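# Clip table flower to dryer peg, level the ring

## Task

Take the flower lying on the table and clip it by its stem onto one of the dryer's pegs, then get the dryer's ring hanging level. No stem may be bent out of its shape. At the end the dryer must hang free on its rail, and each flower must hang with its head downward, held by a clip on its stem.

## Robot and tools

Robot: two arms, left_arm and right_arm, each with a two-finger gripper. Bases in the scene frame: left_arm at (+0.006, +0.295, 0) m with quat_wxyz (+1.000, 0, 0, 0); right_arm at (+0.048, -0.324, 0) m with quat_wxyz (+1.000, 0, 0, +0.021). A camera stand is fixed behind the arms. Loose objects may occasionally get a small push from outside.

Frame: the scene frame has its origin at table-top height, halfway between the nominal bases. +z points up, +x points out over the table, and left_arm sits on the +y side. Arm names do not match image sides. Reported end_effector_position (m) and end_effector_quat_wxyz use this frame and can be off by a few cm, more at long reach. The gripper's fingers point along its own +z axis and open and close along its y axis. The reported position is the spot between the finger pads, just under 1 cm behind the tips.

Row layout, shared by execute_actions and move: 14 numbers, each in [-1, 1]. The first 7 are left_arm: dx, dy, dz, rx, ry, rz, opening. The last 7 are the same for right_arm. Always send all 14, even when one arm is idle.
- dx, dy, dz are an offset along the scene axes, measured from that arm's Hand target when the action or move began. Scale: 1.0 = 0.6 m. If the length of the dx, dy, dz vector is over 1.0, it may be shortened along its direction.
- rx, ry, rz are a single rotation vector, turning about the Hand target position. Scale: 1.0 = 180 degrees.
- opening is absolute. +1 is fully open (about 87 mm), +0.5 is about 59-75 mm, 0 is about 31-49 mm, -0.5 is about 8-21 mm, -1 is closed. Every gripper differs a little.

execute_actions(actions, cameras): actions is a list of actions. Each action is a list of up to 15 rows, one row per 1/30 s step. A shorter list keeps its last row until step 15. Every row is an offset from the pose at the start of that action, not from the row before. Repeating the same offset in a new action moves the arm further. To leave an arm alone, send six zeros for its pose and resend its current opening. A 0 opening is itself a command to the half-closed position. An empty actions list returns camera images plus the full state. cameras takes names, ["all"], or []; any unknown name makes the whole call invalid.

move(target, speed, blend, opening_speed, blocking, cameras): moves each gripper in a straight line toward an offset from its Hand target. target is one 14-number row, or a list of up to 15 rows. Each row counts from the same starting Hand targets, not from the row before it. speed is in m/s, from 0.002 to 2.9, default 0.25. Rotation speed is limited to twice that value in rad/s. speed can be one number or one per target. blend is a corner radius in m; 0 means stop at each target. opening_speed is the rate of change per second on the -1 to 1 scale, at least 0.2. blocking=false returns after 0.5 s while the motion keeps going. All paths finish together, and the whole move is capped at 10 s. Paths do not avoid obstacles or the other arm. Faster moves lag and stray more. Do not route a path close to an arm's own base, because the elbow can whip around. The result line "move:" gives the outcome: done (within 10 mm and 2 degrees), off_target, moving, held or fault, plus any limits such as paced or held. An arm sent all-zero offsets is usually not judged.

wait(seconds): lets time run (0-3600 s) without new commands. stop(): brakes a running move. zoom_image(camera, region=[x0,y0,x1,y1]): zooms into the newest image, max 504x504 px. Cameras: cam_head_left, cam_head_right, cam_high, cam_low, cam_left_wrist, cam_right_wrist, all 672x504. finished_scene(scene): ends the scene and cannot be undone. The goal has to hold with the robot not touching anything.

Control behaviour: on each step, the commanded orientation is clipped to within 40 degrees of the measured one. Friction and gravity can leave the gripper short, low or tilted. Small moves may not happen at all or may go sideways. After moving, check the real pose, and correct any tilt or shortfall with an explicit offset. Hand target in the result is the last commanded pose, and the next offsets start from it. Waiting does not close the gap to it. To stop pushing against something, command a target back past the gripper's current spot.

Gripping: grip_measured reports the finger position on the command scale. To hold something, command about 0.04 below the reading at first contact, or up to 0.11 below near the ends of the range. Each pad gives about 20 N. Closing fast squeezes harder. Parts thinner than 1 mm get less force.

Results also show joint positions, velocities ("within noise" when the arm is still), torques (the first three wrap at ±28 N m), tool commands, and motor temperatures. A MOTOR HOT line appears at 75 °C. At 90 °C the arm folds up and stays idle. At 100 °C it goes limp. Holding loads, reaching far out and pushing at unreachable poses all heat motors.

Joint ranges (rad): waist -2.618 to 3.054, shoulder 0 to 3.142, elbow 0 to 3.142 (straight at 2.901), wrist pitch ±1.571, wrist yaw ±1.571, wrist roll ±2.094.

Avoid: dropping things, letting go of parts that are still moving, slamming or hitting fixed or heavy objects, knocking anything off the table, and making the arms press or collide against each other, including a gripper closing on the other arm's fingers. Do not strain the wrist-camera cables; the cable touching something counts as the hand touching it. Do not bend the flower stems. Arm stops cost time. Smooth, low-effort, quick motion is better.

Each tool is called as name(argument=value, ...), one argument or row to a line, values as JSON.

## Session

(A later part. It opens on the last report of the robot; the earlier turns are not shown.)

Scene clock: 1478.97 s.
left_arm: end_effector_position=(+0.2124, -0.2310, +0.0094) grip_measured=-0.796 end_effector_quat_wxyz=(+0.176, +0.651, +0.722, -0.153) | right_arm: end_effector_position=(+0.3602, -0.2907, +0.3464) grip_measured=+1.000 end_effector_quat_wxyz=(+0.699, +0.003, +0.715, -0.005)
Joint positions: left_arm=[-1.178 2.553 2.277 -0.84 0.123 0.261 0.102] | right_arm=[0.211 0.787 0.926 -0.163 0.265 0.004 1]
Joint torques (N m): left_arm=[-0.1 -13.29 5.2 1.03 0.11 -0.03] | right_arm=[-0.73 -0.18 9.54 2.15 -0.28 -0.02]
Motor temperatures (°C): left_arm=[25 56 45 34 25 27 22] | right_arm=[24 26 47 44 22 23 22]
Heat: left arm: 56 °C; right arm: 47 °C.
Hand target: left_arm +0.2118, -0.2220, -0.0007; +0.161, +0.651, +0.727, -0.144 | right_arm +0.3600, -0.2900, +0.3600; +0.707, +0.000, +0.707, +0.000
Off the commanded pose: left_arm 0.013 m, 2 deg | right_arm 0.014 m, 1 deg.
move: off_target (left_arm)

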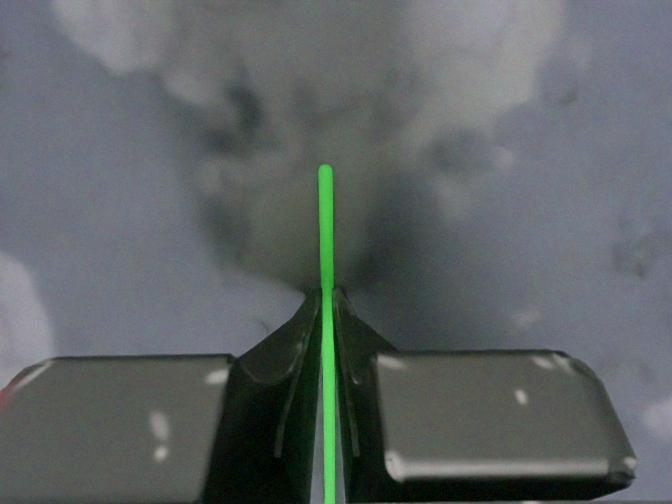

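move(
  target=[
    [-0.005, 0.055, 0.255, -0.1657, -0.0183, 0, -0.9, 0, 0, 0, 0, 0, 0, 1],
    [-0.012, 0.205, 0.415, -0.3313, -0.0367, 0, -0.9, 0, 0, 0, 0, 0, 0, 1],
    [-0.02, 0.37, 0.55, -0.497, -0.055, 0, -0.9, 0, 0, 0, 0, 0, 0, 1],
  ],
  speed=0.2,
  blend=[0.03, 0.03, 0],
  cameras=["all"],
)

Scene clock: 1504.60 s.
left_arm: end_effector_position=(+0.1994, +0.0001, +0.3377) grip_measured=-0.796 end_effector_quat_wxyz=(+0.636, +0.356, +0.394, -0.560) | right_arm: end_effector_position=(+0.3602, -0.2907, +0.3464) grip_measured=+1.000 end_effector_quat_wxyz=(+0.699, +0.003, +0.715, -0.005)
Joint positions: left_arm=[-0.608 1.185 0.524 1.292 0.742 -0.446 0.102] | right_arm=[0.211 0.787 0.926 -0.163 0.265 0.004 1]
Joint torques (N m): left_arm=[0.28 -1.83 5.31 1.27 -0.12 -0.12] | right_arm=[-0.73 -0.2 9.55 2.14 -0.28 -0.02]
Motor temperatures (°C): left_arm=[25 56 44 35 25 27 23] | right_arm=[24 26 47 44 22 23 22]
Heat: left arm: 56 °C; right arm: 47 °C.
Hand target: left_arm +0.1998, -0.0001, +0.3294; +0.628, +0.359, +0.400, -0.562 | right_arm +0.3600, -0.2900, +0.3600; +0.707, +0.000, +0.707, +0.000
Off the commanded pose: left_arm 0.008 m, 1 deg | right_arm 0.014 m, 1 deg.
move: done

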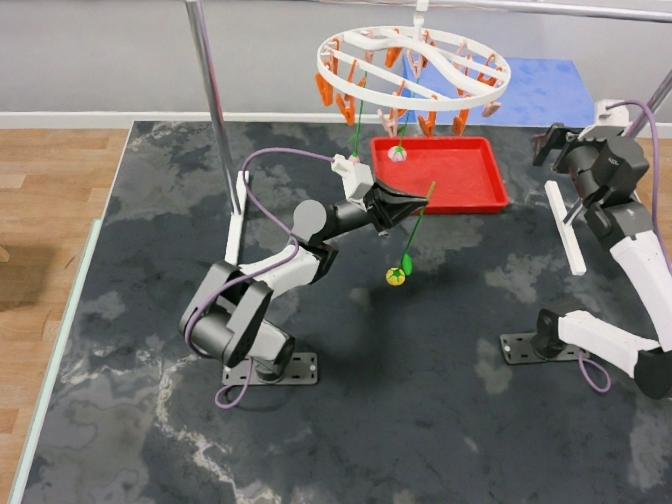

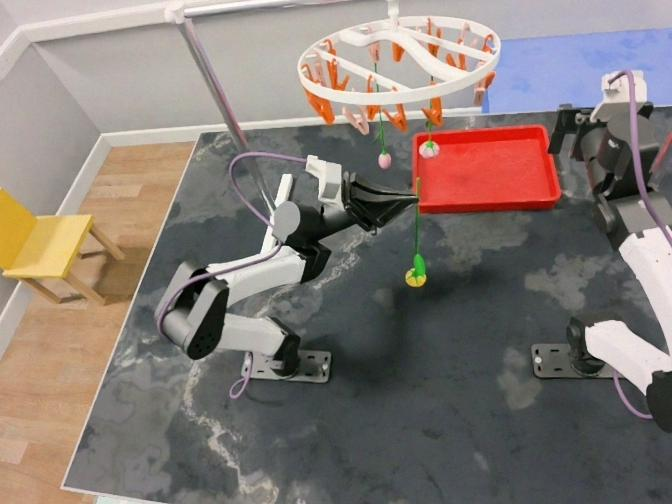

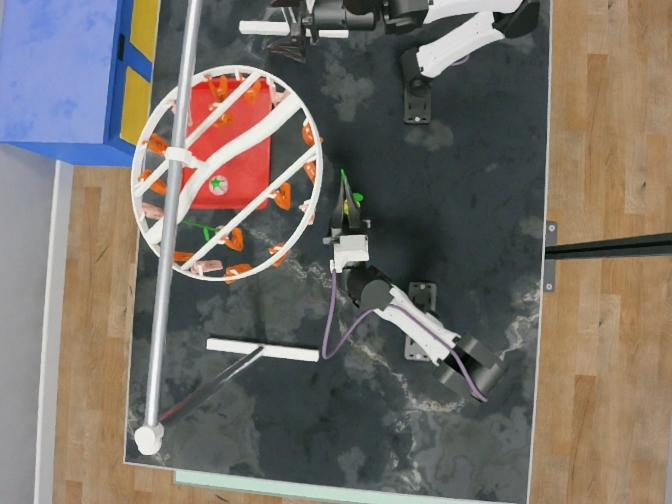

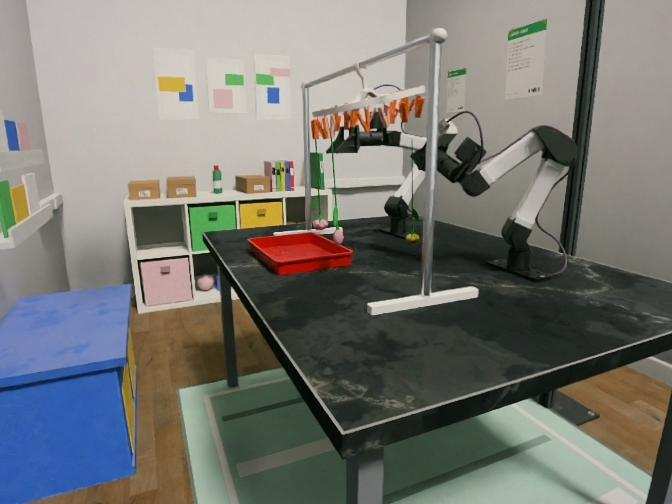

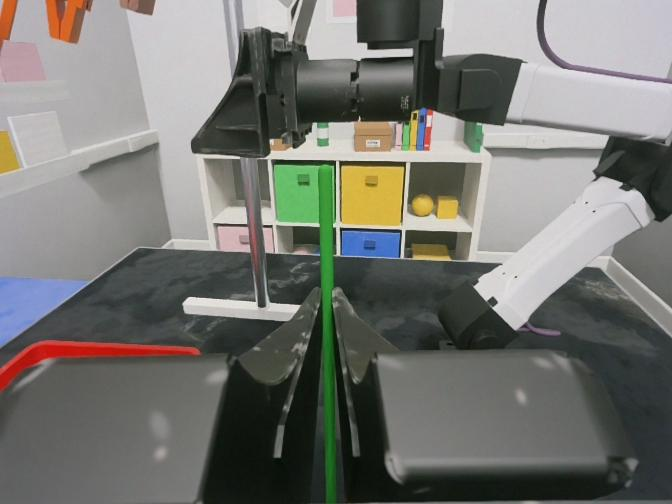

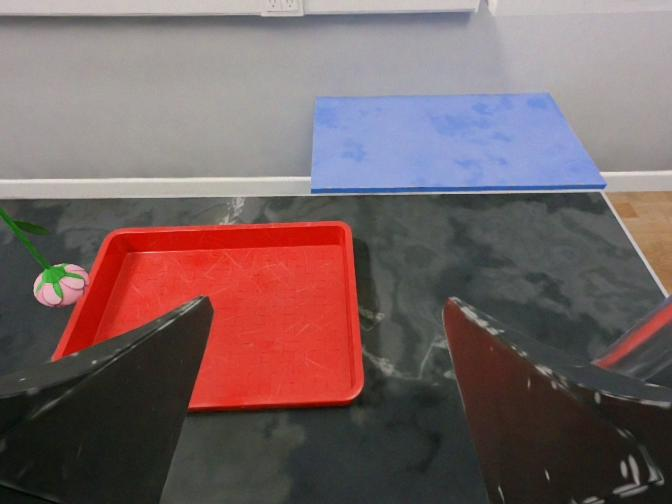

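wait(
  seconds=0.1,
  cameras=["cam_high", "cam_head_left", "cam_head_right", "cam_low"],
)

zoom_image(
  camera="cam_high",
  region=[110, 50, 350, 290],
)

zoom_image(
  camera="cam_head_right",
  region=[280, 0, 520, 180],
)

zoom_image(
  camera="cam_head_left",
  region=[290, 10, 530, 190],
)

Scene clock: 1513.33 s.
left_arm: end_effector_position=(+0.1994, +0.0001, +0.3378) grip_measured=-0.796 end_effector_quat_wxyz=(+0.636, +0.356, +0.394, -0.560) | right_arm: end_effector_position=(+0.3602, -0.2907, +0.3464) grip_measured=+1.000 end_effector_quat_wxyz=(+0.699, +0.003, +0.715, -0.005)
Joint positions: left_arm=[-0.608 1.185 0.524 1.293 0.742 -0.447 0.102] | right_arm=[0.211 0.787 0.926 -0.163 0.265 0.004 1]
Joint torques (N m): left_arm=[0.27 -2 5.18 1.24 -0.08 -0.11] | right_arm=[-0.73 -0.18 9.57 2.15 -0.29 -0.03]
Motor temperatures (°C): left_arm=[25 50 45 35 25 27 23] | right_arm=[24 26 47 44 22 23 22]
Heat: left arm: 50 °C; right arm: 47 °C.
Hand target: left_arm +0.1998, -0.0001, +0.3293; +0.628, +0.359, +0.400, -0.562 | right_arm +0.3600, -0.2900, +0.3600; +0.707, +0.000, +0.707, +0.000
Tool commands: left_gripper/opening=-0.9 right_gripper/opening=+1.0
Off the commanded pose: left_arm 0.009 m, 1 deg | right_arm 0.014 m, 1 deg.
wait: 0.10 s; at rest from the start
Images, in order (width x height): cam_head_left 672x504, cam_head_right 672x504, cam_high 672x504, cam_low 672x504.

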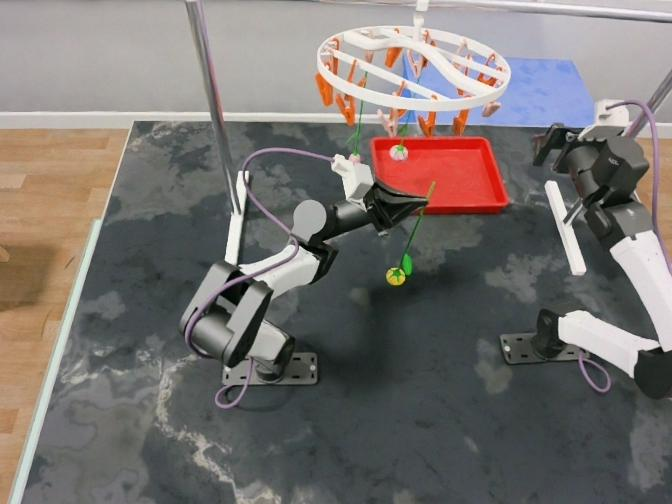

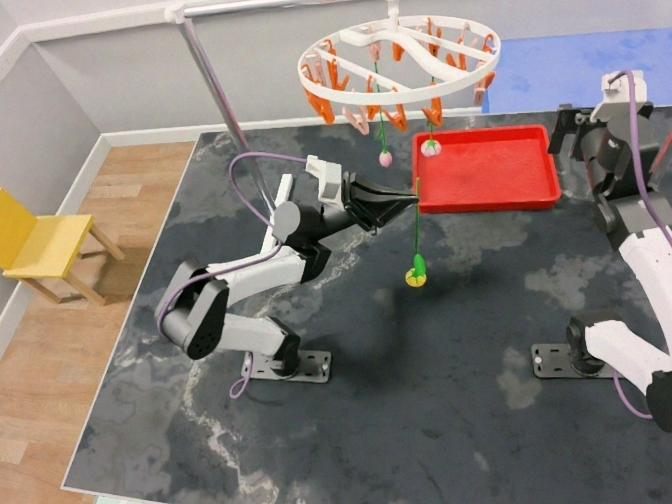

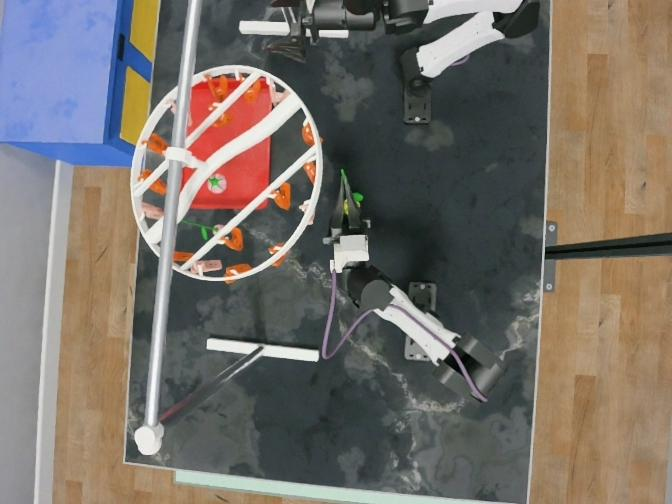

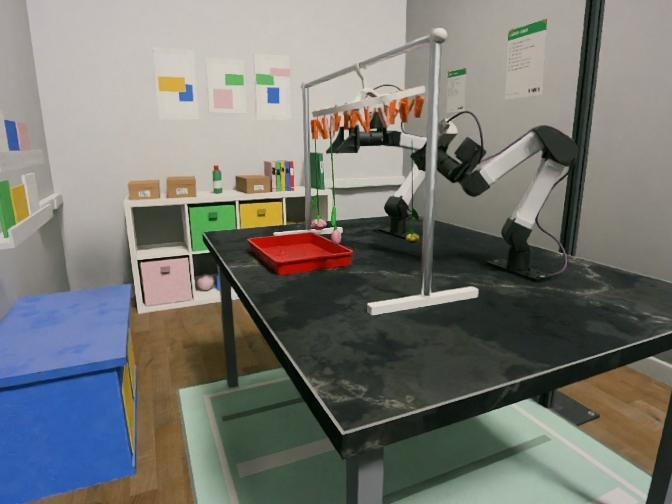

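Scaled by 2.100 from the camera's image (finer frame: 960x720).

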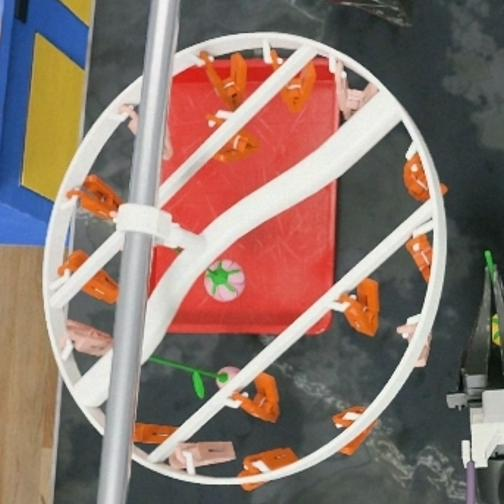

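Scaled by 2.100 from the camera's image (finer frame: 960x720).

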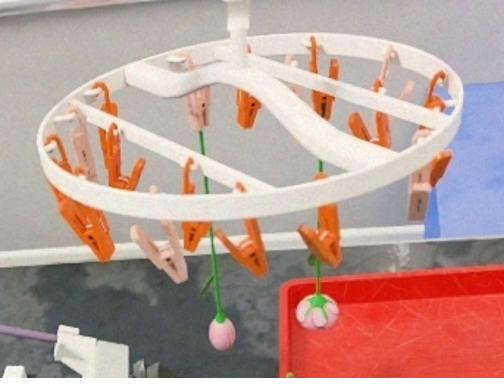

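Scaled by 2.100 from the camera's image (finer frame: 960x720).

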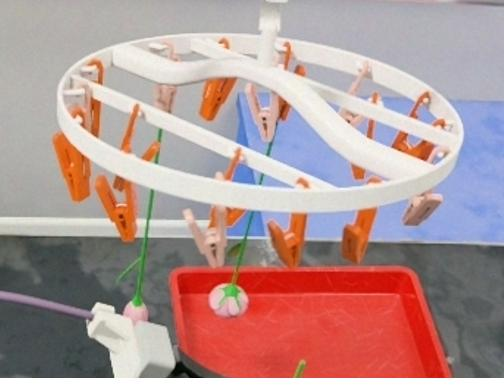

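move(
  target=[
    [0, 0.0833, -0.0333, 0, 0, 0, -0.9, -0.1333, 0.2167, 0.0667, 0.012, -0.06, 0.055, 1],
    [0, 0.0833, -0.0333, 0, 0, 0, -0.9, -0.3167, 0.425, 0.1333, 0.0363, -0.164, 0.1356, 1],
  ],
  speed=0.2,
  blend=[0.03, 0],
  cameras=["all"],
)

Scene clock: 1593.63 s.
left_arm: end_effector_position=(+0.2074, +0.0464, +0.3046) grip_measured=-0.796 end_effector_quat_wxyz=(+0.616, +0.346, +0.427, -0.564) | right_arm: end_effector_position=(+0.1715, -0.0301, +0.4327) grip_measured=+1.000 end_effector_quat_wxyz=(+0.841, -0.134, +0.496, +0.169)
Joint positions: left_arm=[-0.389 1.185 0.392 1.492 0.909 -0.646 0.102] | right_arm=[1.683 1.249 0.842 1.464 0.998 -1.046 1]
Joint torques (N m): left_arm=[0.31 -2.62 4.74 1.9 -0.1 -0.1] | right_arm=[0.18 -2.26 5.96 1.42 -0.74 -0.01]
Motor temperatures (°C): left_arm=[25 35 44 35 25 27 24] | right_arm=[24 26 47 43 22 23 22]
Heat: left arm: 44 °C; right arm: 47 °C.
Hand target: left_arm +0.1997, +0.0499, +0.3093; +0.628, +0.359, +0.400, -0.562 | right_arm +0.1700, -0.0349, +0.4399; +0.846, -0.108, +0.488, +0.187
Off the commanded pose: left_arm 0.010 m, 4 deg | right_arm 0.009 m, 4 deg.
joint sent to its limit (left arm) — joint 4 (wrist pitch), upper limit. The joint targets still meet the commanded pose.
move: off_target (left_arm, right_arm)

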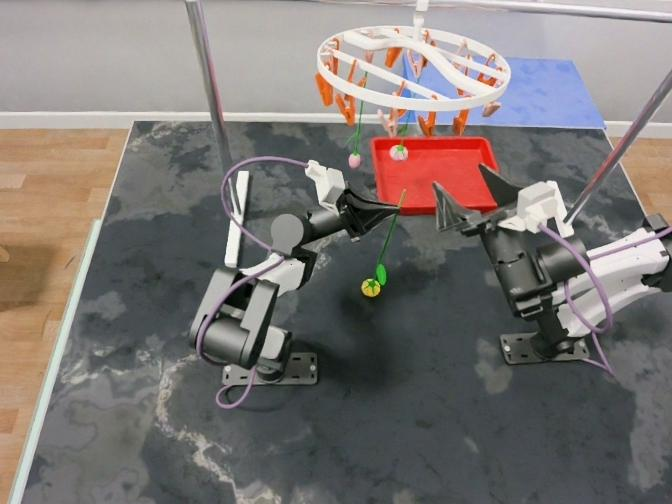

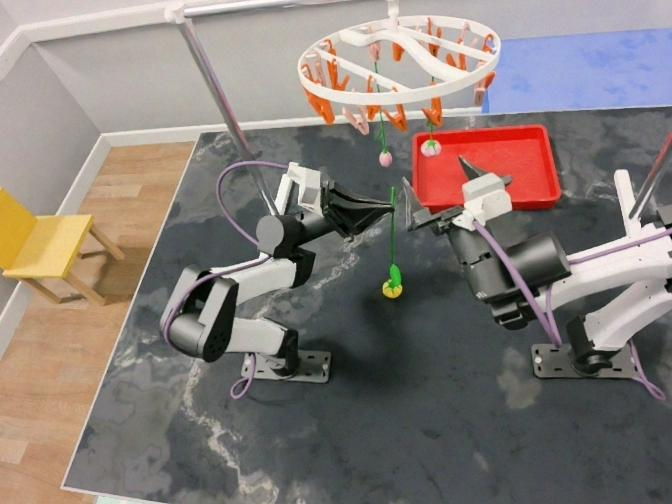

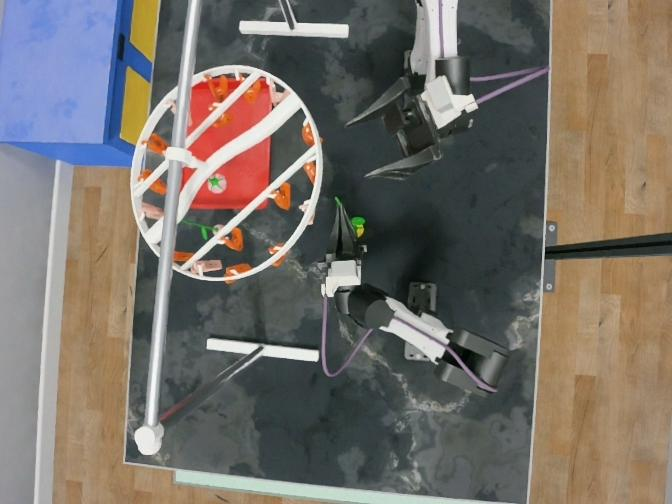

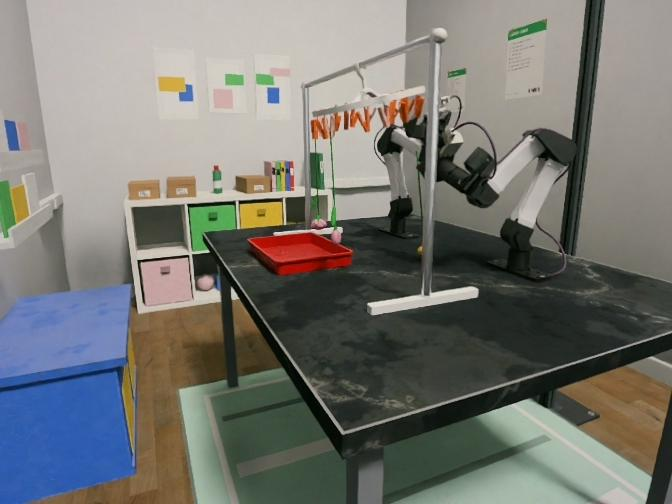

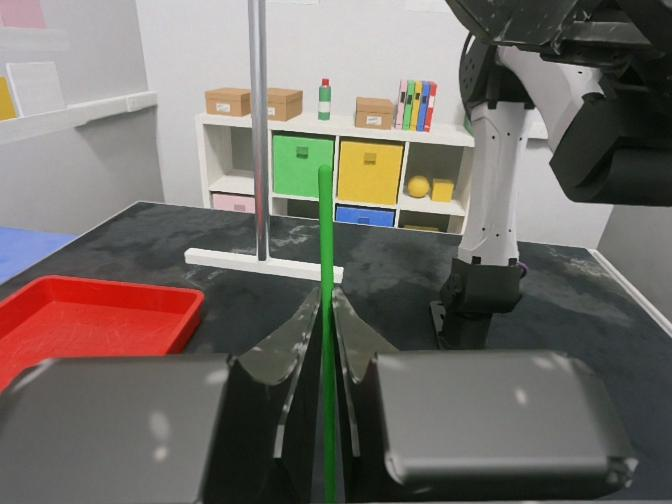

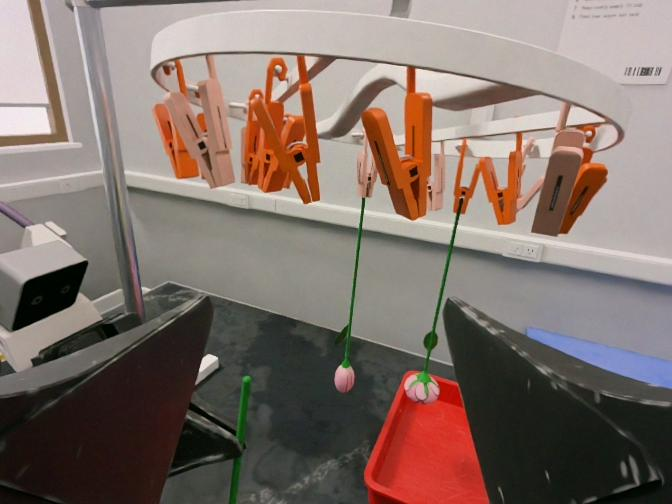

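execute_actions(
  actions=[],
  cameras=["all"],
)

Scene clock: 1626.50 s.
left_arm: end_effector_position=(+0.2074, +0.0464, +0.3046) grip_measured=-0.796 end_effector_quat_wxyz=(+0.616, +0.346, +0.427, -0.564) | right_arm: end_effector_position=(+0.1715, -0.0301, +0.4328) grip_measured=+1.000 end_effector_quat_wxyz=(+0.841, -0.134, +0.496, +0.168)
Joint positions: left_arm=[-0.389 1.185 0.392 1.492 0.909 -0.646 0.102] | right_arm=[1.683 1.249 0.842 1.464 0.998 -1.046 1]
Joint velocities: within noise
Joint torques (N m): left_arm=[0.36 -2.19 4.86 1.93 -0.03 -0.08] | right_arm=[0.18 -2.29 5.96 1.42 -0.74 -0.03]
Motor temperatures (°C): left_arm=[25 34 43 39 25 27 24] | right_arm=[24 26 44 39 23 23 22]
Heat: left arm: 43 °C; right arm: 44 °C.
Hand target: left_arm +0.1997, +0.0499, +0.3093; +0.628, +0.359, +0.400, -0.562 | right_arm +0.1699, -0.0349, +0.4399; +0.846, -0.108, +0.488, +0.187
Tool commands: left_gripper/opening=-0.9 right_gripper/opening=+1.0
Off the commanded pose: left_arm 0.010 m, 4 deg | right_arm 0.009 m, 4 deg.

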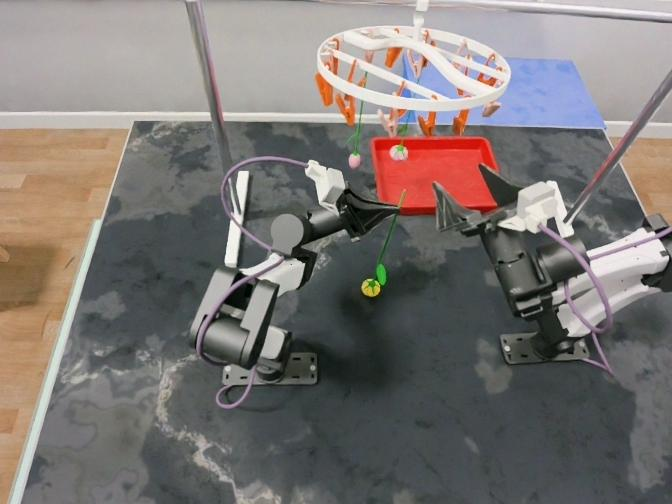

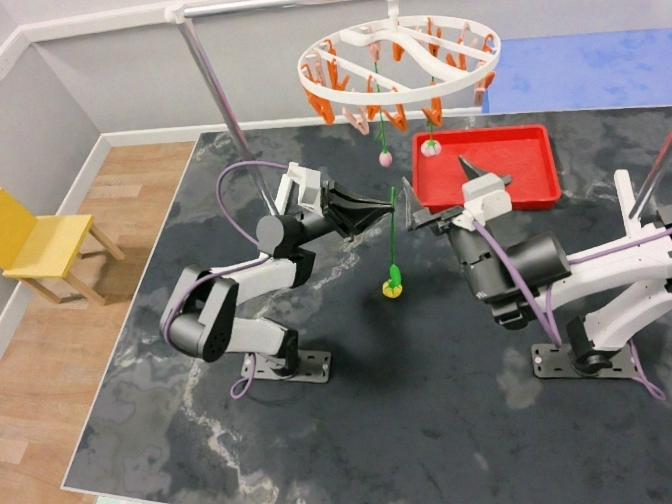

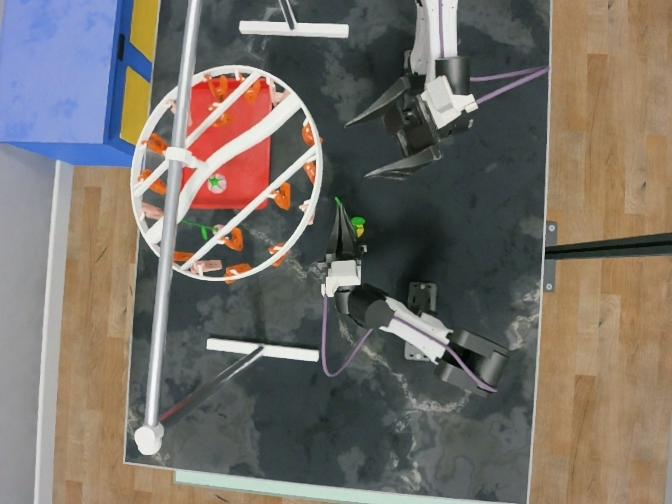

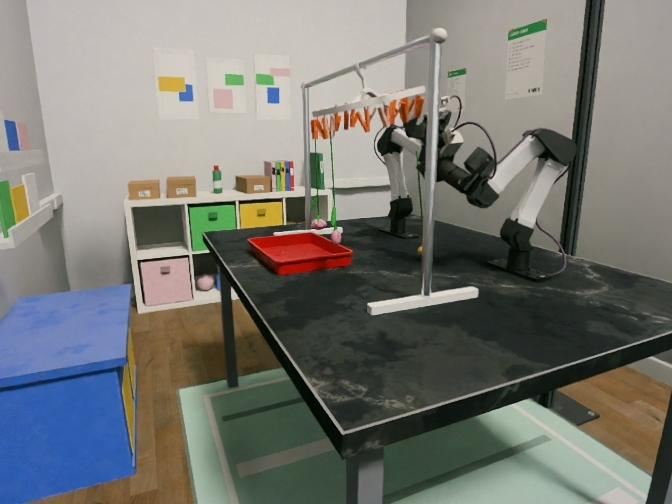

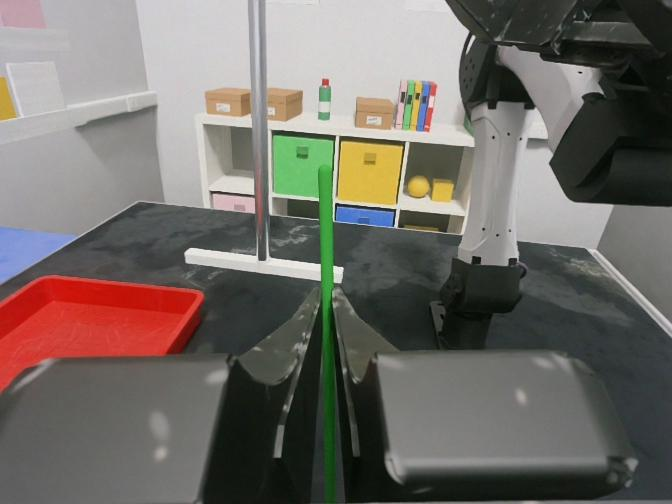

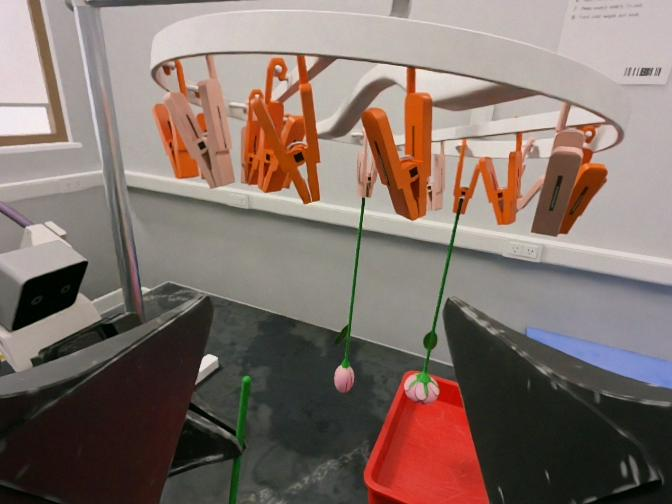

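zoom_image(
  camera="cam_right_wrist",
  region=[140, 0, 476, 252],
)

zoom_image(
  camera="cam_high",
  region=[120, 50, 372, 302],
)

Scaled by 1.500 from the camera's image (finer frame: 960x720).

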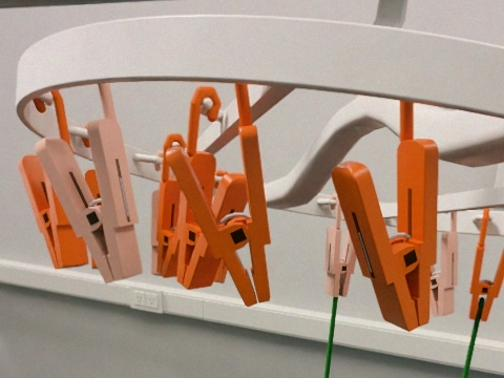

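Scaled by 2.000 from the camera's image (finer frame: 960x720).

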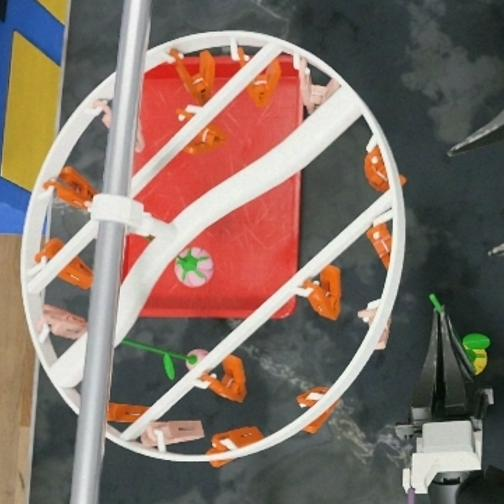

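zoom_image(
  camera="cam_right_wrist",
  region=[230, 30, 370, 230],
)

zoom_image(
  camera="cam_high",
  region=[280, 120, 360, 240],
)

zoom_image(
  camera="cam_head_right",
  region=[380, 30, 500, 150],
)

zoom_image(
  camera="cam_head_left",
  region=[340, 40, 460, 160],
)

Scaled by 2.520 from the camera's image (finer frame: 960x720).

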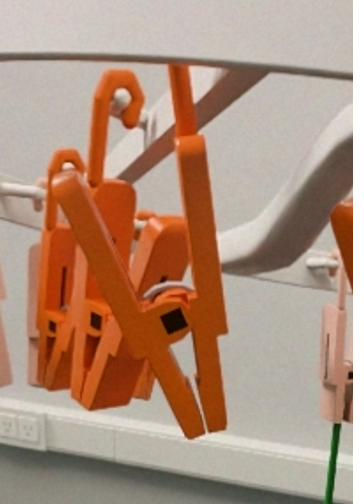

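Scaled by 4.200 from the camera's image (finer frame: 960x720).

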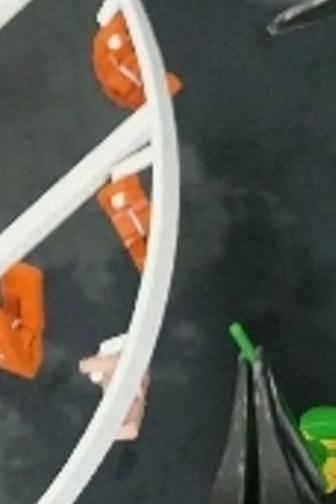

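Scaled by 4.200 from the camera's image (finer frame: 960x720).

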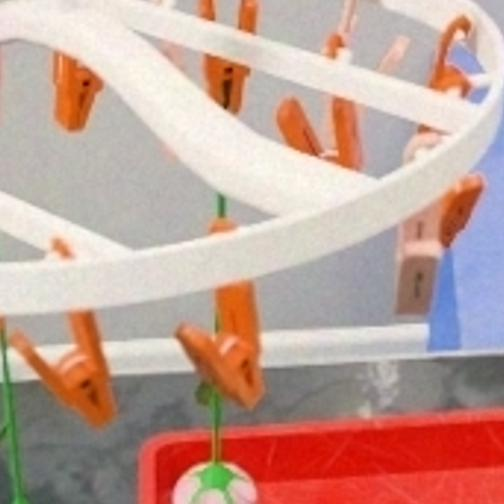

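Scaled by 4.200 from the camera's image (finer frame: 960x720).

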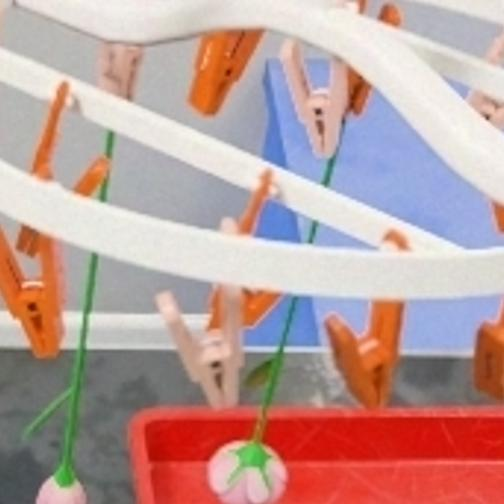

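zoom_image(
  camera="cam_high",
  region=[300, 100, 460, 220],
)

Scaled by 3.150 from the camera's image (finer frame: 960x720).

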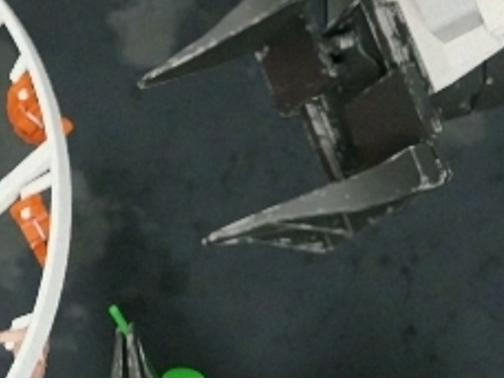

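zoom_image(
  camera="cam_low",
  region=[290, 60, 470, 180],
)

Scaled by 2.800 from the camera's image (finer frame: 960x720).

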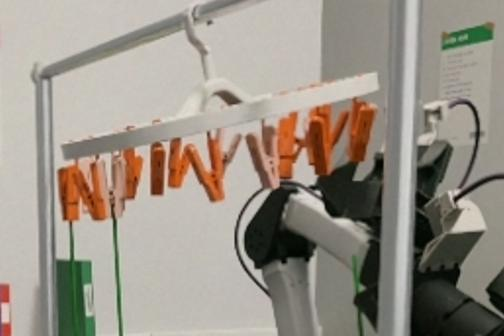

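move(
  target=[0, 0, 0, 0, 0, 0, -0.9, -0.0139, 0.0303, 0.0563, 0, 0, 0, 1.0],
  speed=0.12,
  cameras=["cam_right_wrist", "cam_high"],
)

Scene clock: 1728.67 s.
left_arm: end_effector_position=(+0.2074, +0.0464, +0.3046) grip_measured=-0.796 end_effector_quat_wxyz=(+0.616, +0.346, +0.427, -0.564) | right_arm: end_effector_position=(+0.1627, -0.0154, +0.4640) grip_measured=+1.000 end_effector_quat_wxyz=(+0.844, -0.121, +0.491, +0.178)
Joint positions: left_arm=[-0.389 1.185 0.392 1.492 0.909 -0.646 0.102] | right_arm=[1.707 1.324 0.997 1.453 0.998 -1.089 1]
Joint torques (N m): left_arm=[0.29 -2.32 4.6 1.86 -0.13 -0.09] | right_arm=[0.12 -2.74 8.36 0.59 -0.65 -0.03]
Heat: left arm: 41 °C; right arm: 42 °C.
Hand target: left_arm +0.1997, +0.0499, +0.3093; +0.628, +0.359, +0.400, -0.562 | right_arm +0.1615, -0.0168, +0.4738; +0.846, -0.108, +0.488, +0.187
Off the commanded pose: left_arm 0.010 m, 4 deg | right_arm 0.010 m, 2 deg.
joint sent to its limit (left arm) — joint 4 (wrist pitch), upper limit. The joint targets still meet the commanded pose.
move: done
Images, in order (width x height): cam_high 672x504, cam_right_wrist 672x504.

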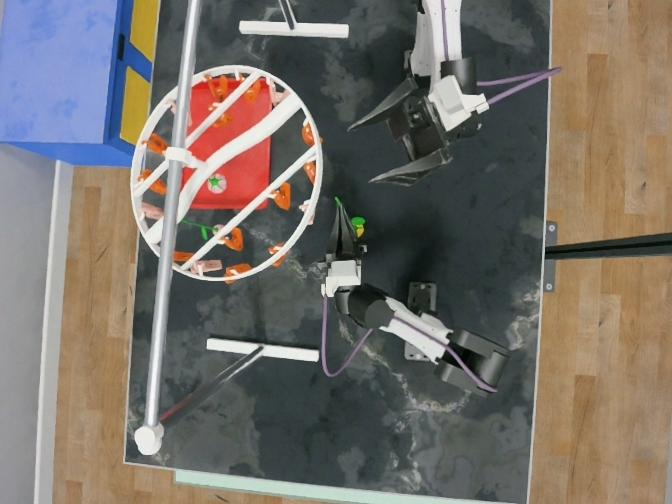

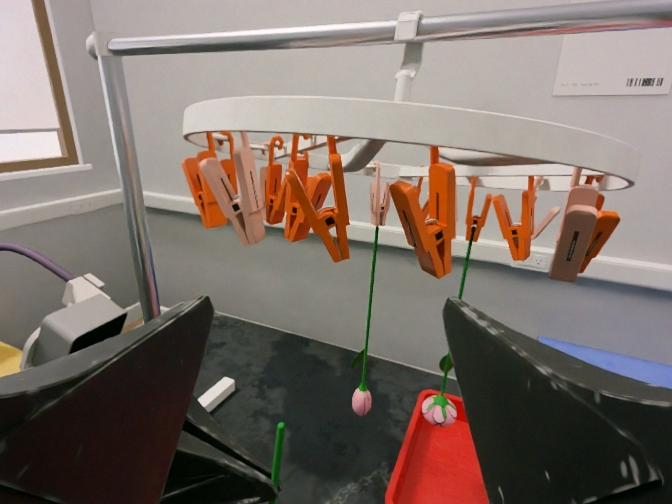

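move(
  target=[0, 0, 0, 0, 0, 0, -0.9, 0.0655, 0.0316, 0.0407, 0, 0, 0, 1.0],
  speed=0.1,
  cameras=["cam_right_wrist", "cam_high"],
)

Scene clock: 1745.73 s.
left_arm: end_effector_position=(+0.2074, +0.0464, +0.3046) grip_measured=-0.796 end_effector_quat_wxyz=(+0.616, +0.346, +0.427, -0.564) | right_arm: end_effector_position=(+0.2000, +0.0024, +0.4868) grip_measured=+1.000 end_effector_quat_wxyz=(+0.843, -0.117, +0.494, +0.177)
Joint positions: left_arm=[-0.389 1.185 0.392 1.492 0.909 -0.646 0.102] | right_arm=[1.552 1.335 1.127 1.149 0.928 -0.857 1]
Joint torques (N m): left_arm=[0.32 -2.32 4.71 1.9 -0.12 -0.07] | right_arm=[-0.9 -3.33 8.77 0.67 -0.73 0.18]
Heat: left arm: 42 °C; right arm: 41 °C.
Hand target: left_arm +0.1997, +0.0499, +0.3093; +0.628, +0.359, +0.400, -0.562 | right_arm +0.2010, +0.0022, +0.4981; +0.846, -0.108, +0.488, +0.187
Off the commanded pose: left_arm 0.010 m, 4 deg | right_arm 0.011 m, 2 deg.
joint sent to its limit (left arm) — joint 4 (wrist pitch), upper limit. The joint targets still meet the commanded pose.
move: off_target (right_arm)
Images, in order (width x height): cam_high 672x504, cam_right_wrist 672x504.

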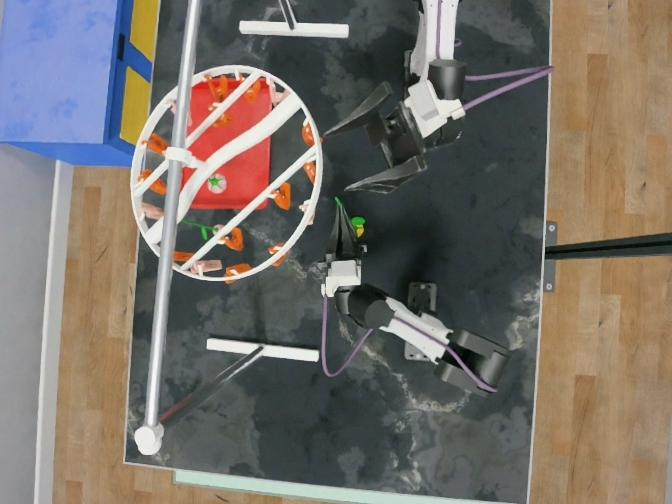

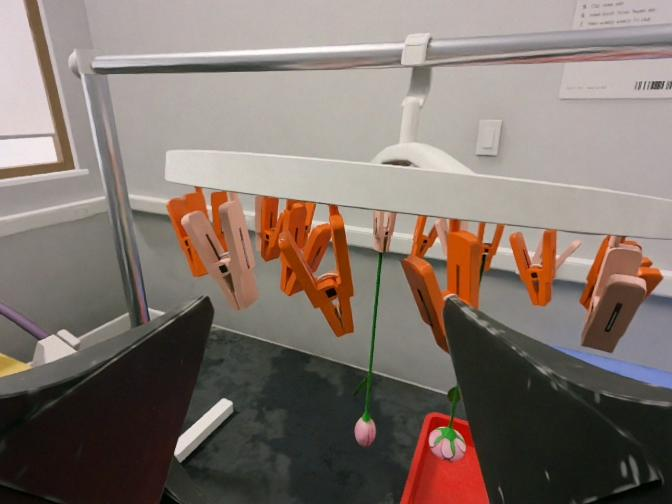

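move(
  target=[0, 0, 0, 0, 0, 0, -0.9, 0.0197, 0.0168, 0.0067, 0, 0, 0, 0.25],
  speed=0.08,
  cameras=["cam_right_wrist", "cam_high"],
)

Scene clock: 1844.07 s.
left_arm: end_effector_position=(+0.2074, +0.0464, +0.3046) grip_measured=-0.796 end_effector_quat_wxyz=(+0.616, +0.346, +0.427, -0.564) | right_arm: end_effector_position=(+0.2123, +0.0108, +0.4919) grip_measured=+0.250 end_effector_quat_wxyz=(+0.843, -0.114, +0.494, +0.177)
Joint positions: left_arm=[-0.389 1.185 0.392 1.492 0.909 -0.646 0.102] | right_arm=[1.505 1.361 1.174 1.086 0.901 -0.799 0.625]
Joint torques (N m): left_arm=[0.47 -2.29 4.94 1.88 -0.11 -0.05] | right_arm=[-0.75 -3.26 8.85 0.75 -0.7 0.19]
Motor temperatures (°C): left_arm=[25 31 40 43 25 27 24] | right_arm=[24 27 44 32 23 23 22]
Heat: left arm: 43 °C; right arm: 44 °C.
Hand target: left_arm +0.1997, +0.0499, +0.3093; +0.628, +0.359, +0.400, -0.562 | right_arm +0.2127, +0.0122, +0.5021; +0.846, -0.108, +0.488, +0.187
Off the commanded pose: left_arm 0.010 m, 4 deg | right_arm 0.010 m, 2 deg.
joint sent to its limit (left arm) — joint 4 (wrist pitch), upper limit. The joint targets still meet the commanded pose.
move: done
Images, in order (width x height): cam_high 672x504, cam_right_wrist 672x504.

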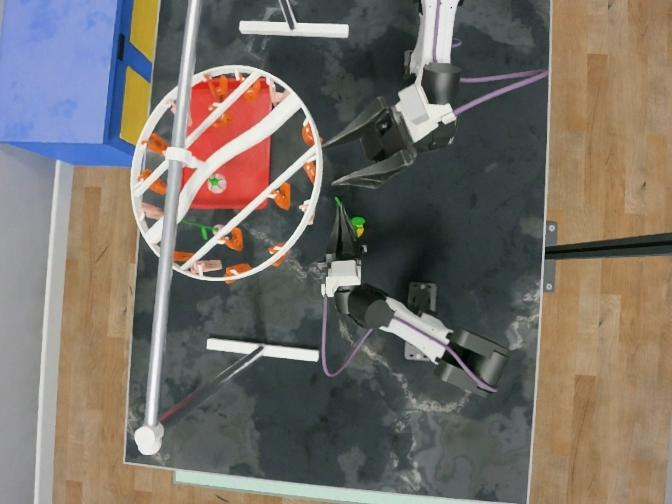

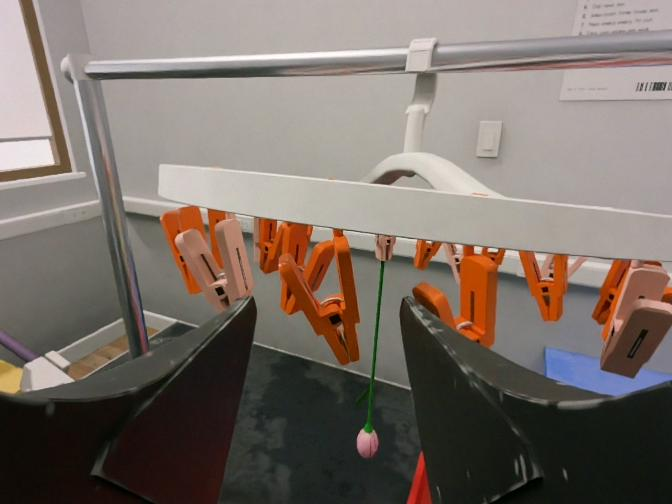

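move(
  target=[0, 0, 0, 0, 0, 0, -0.9, 0.0317, 0.0210, 0.0, 0, 0, 0, 0.08],
  speed=0.06,
  cameras=["cam_right_wrist"],
)

Scene clock: 1860.63 s.
left_arm: end_effector_position=(+0.2074, +0.0464, +0.3046) grip_measured=-0.796 end_effector_quat_wxyz=(+0.616, +0.346, +0.427, -0.564) | right_arm: end_effector_position=(+0.2314, +0.0231, +0.4920) grip_measured=+0.080 end_effector_quat_wxyz=(+0.844, -0.114, +0.494, +0.177)
Joint positions: left_arm=[-0.389 1.185 0.392 1.492 0.909 -0.646 0.102] | right_arm=[1.438 1.4 1.217 1.02 0.859 -0.719 0.54]
Joint torques (N m): left_arm=[0.21 -2.48 4.86 1.85 -0.08 -0.08] | right_arm=[-0.75 -3.59 8.98 0.84 -0.67 0.19]
Heat: left arm: 43 °C; right arm: 45 °C.
Hand target: left_arm +0.1997, +0.0499, +0.3093; +0.628, +0.359, +0.400, -0.562 | right_arm +0.2318, +0.0248, +0.5023; +0.846, -0.108, +0.488, +0.187
Off the commanded pose: left_arm 0.010 m, 4 deg | right_arm 0.010 m, 2 deg.
joint sent to its limit (left arm) — joint 4 (wrist pitch), upper limit. The joint targets still meet the commanded pose.
move: done

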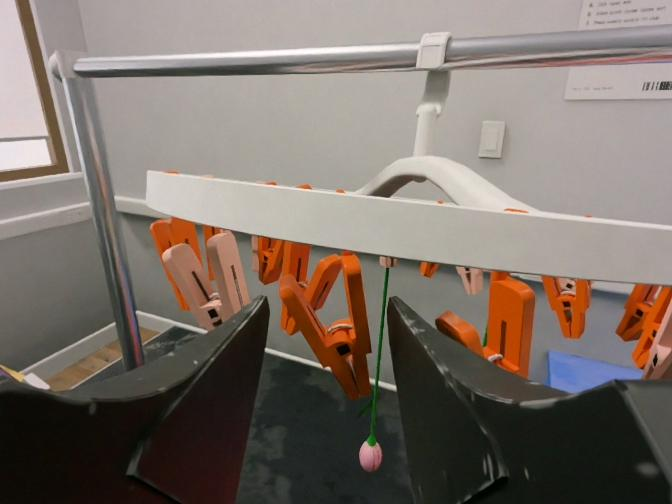

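move(
  target=[0, 0, 0, 0, 0, 0, -0.9, 0.0225, 0.0147, -0.0083, 0, 0, 0, 0.08],
  speed=0.05,
  cameras=["cam_right_wrist", "cam_high", "cam_head_left"],
)

Scene clock: 1879.43 s.
left_arm: end_effector_position=(+0.2074, +0.0464, +0.3046) grip_measured=-0.796 end_effector_quat_wxyz=(+0.616, +0.346, +0.427, -0.564) | right_arm: end_effector_position=(+0.2448, +0.0319, +0.4868) grip_measured=+0.080 end_effector_quat_wxyz=(+0.843, -0.114, +0.494, +0.177)
Joint positions: left_arm=[-0.389 1.185 0.392 1.492 0.909 -0.646 0.102] | right_arm=[1.394 1.431 1.23 1.002 0.83 -0.671 0.54]
Joint torques (N m): left_arm=[0.31 -2.51 4.83 1.89 -0.14 -0.08] | right_arm=[-0.75 -3.85 9.03 0.95 -0.63 0.19]
Heat: left arm: 43 °C; right arm: 45 °C.
Hand target: left_arm +0.1997, +0.0499, +0.3093; +0.628, +0.359, +0.400, -0.562 | right_arm +0.2452, +0.0337, +0.4972; +0.846, -0.108, +0.488, +0.187
Off the commanded pose: left_arm 0.010 m, 4 deg | right_arm 0.011 m, 2 deg.
joint sent to its limit (left arm) — joint 4 (wrist pitch), upper limit. The joint targets still meet the commanded pose.
move: off_target (right_arm)
Images, in order (width x height): cam_head_left 672x504, cam_high 672x504, cam_right_wrist 672x504.

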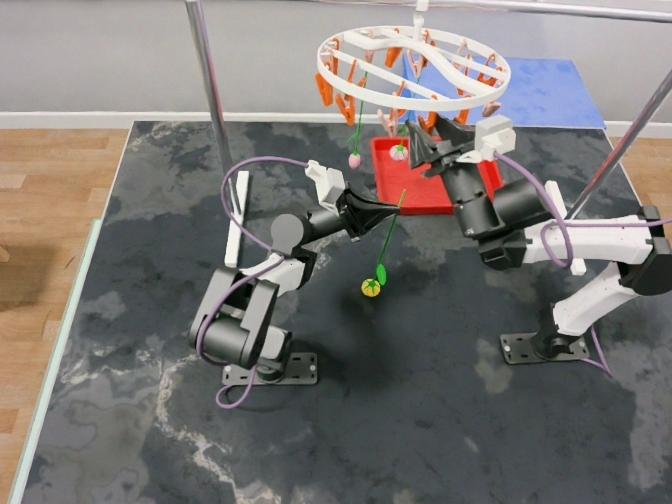

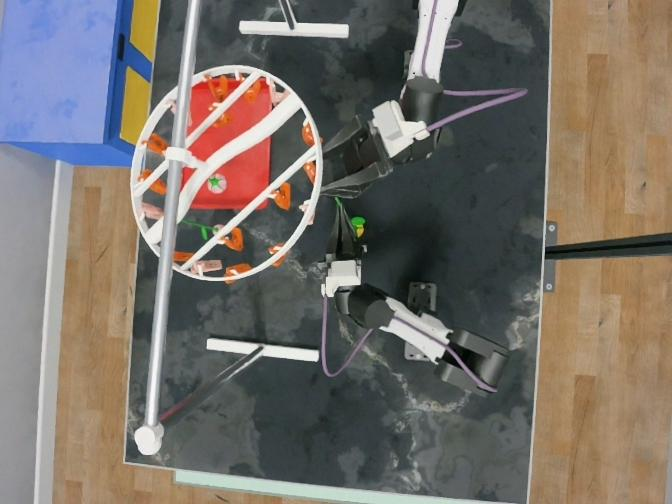

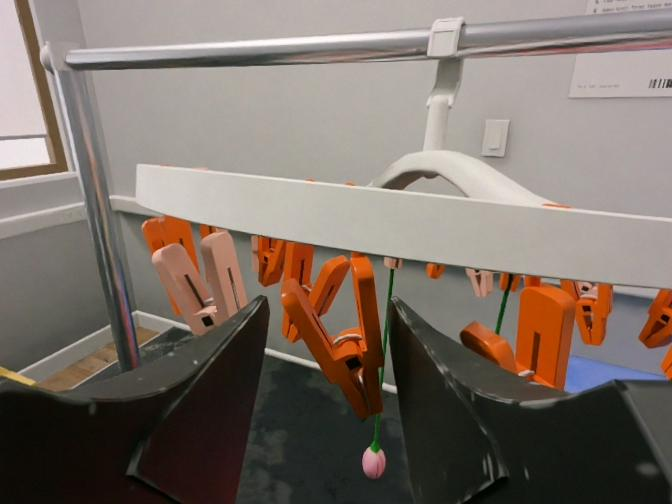

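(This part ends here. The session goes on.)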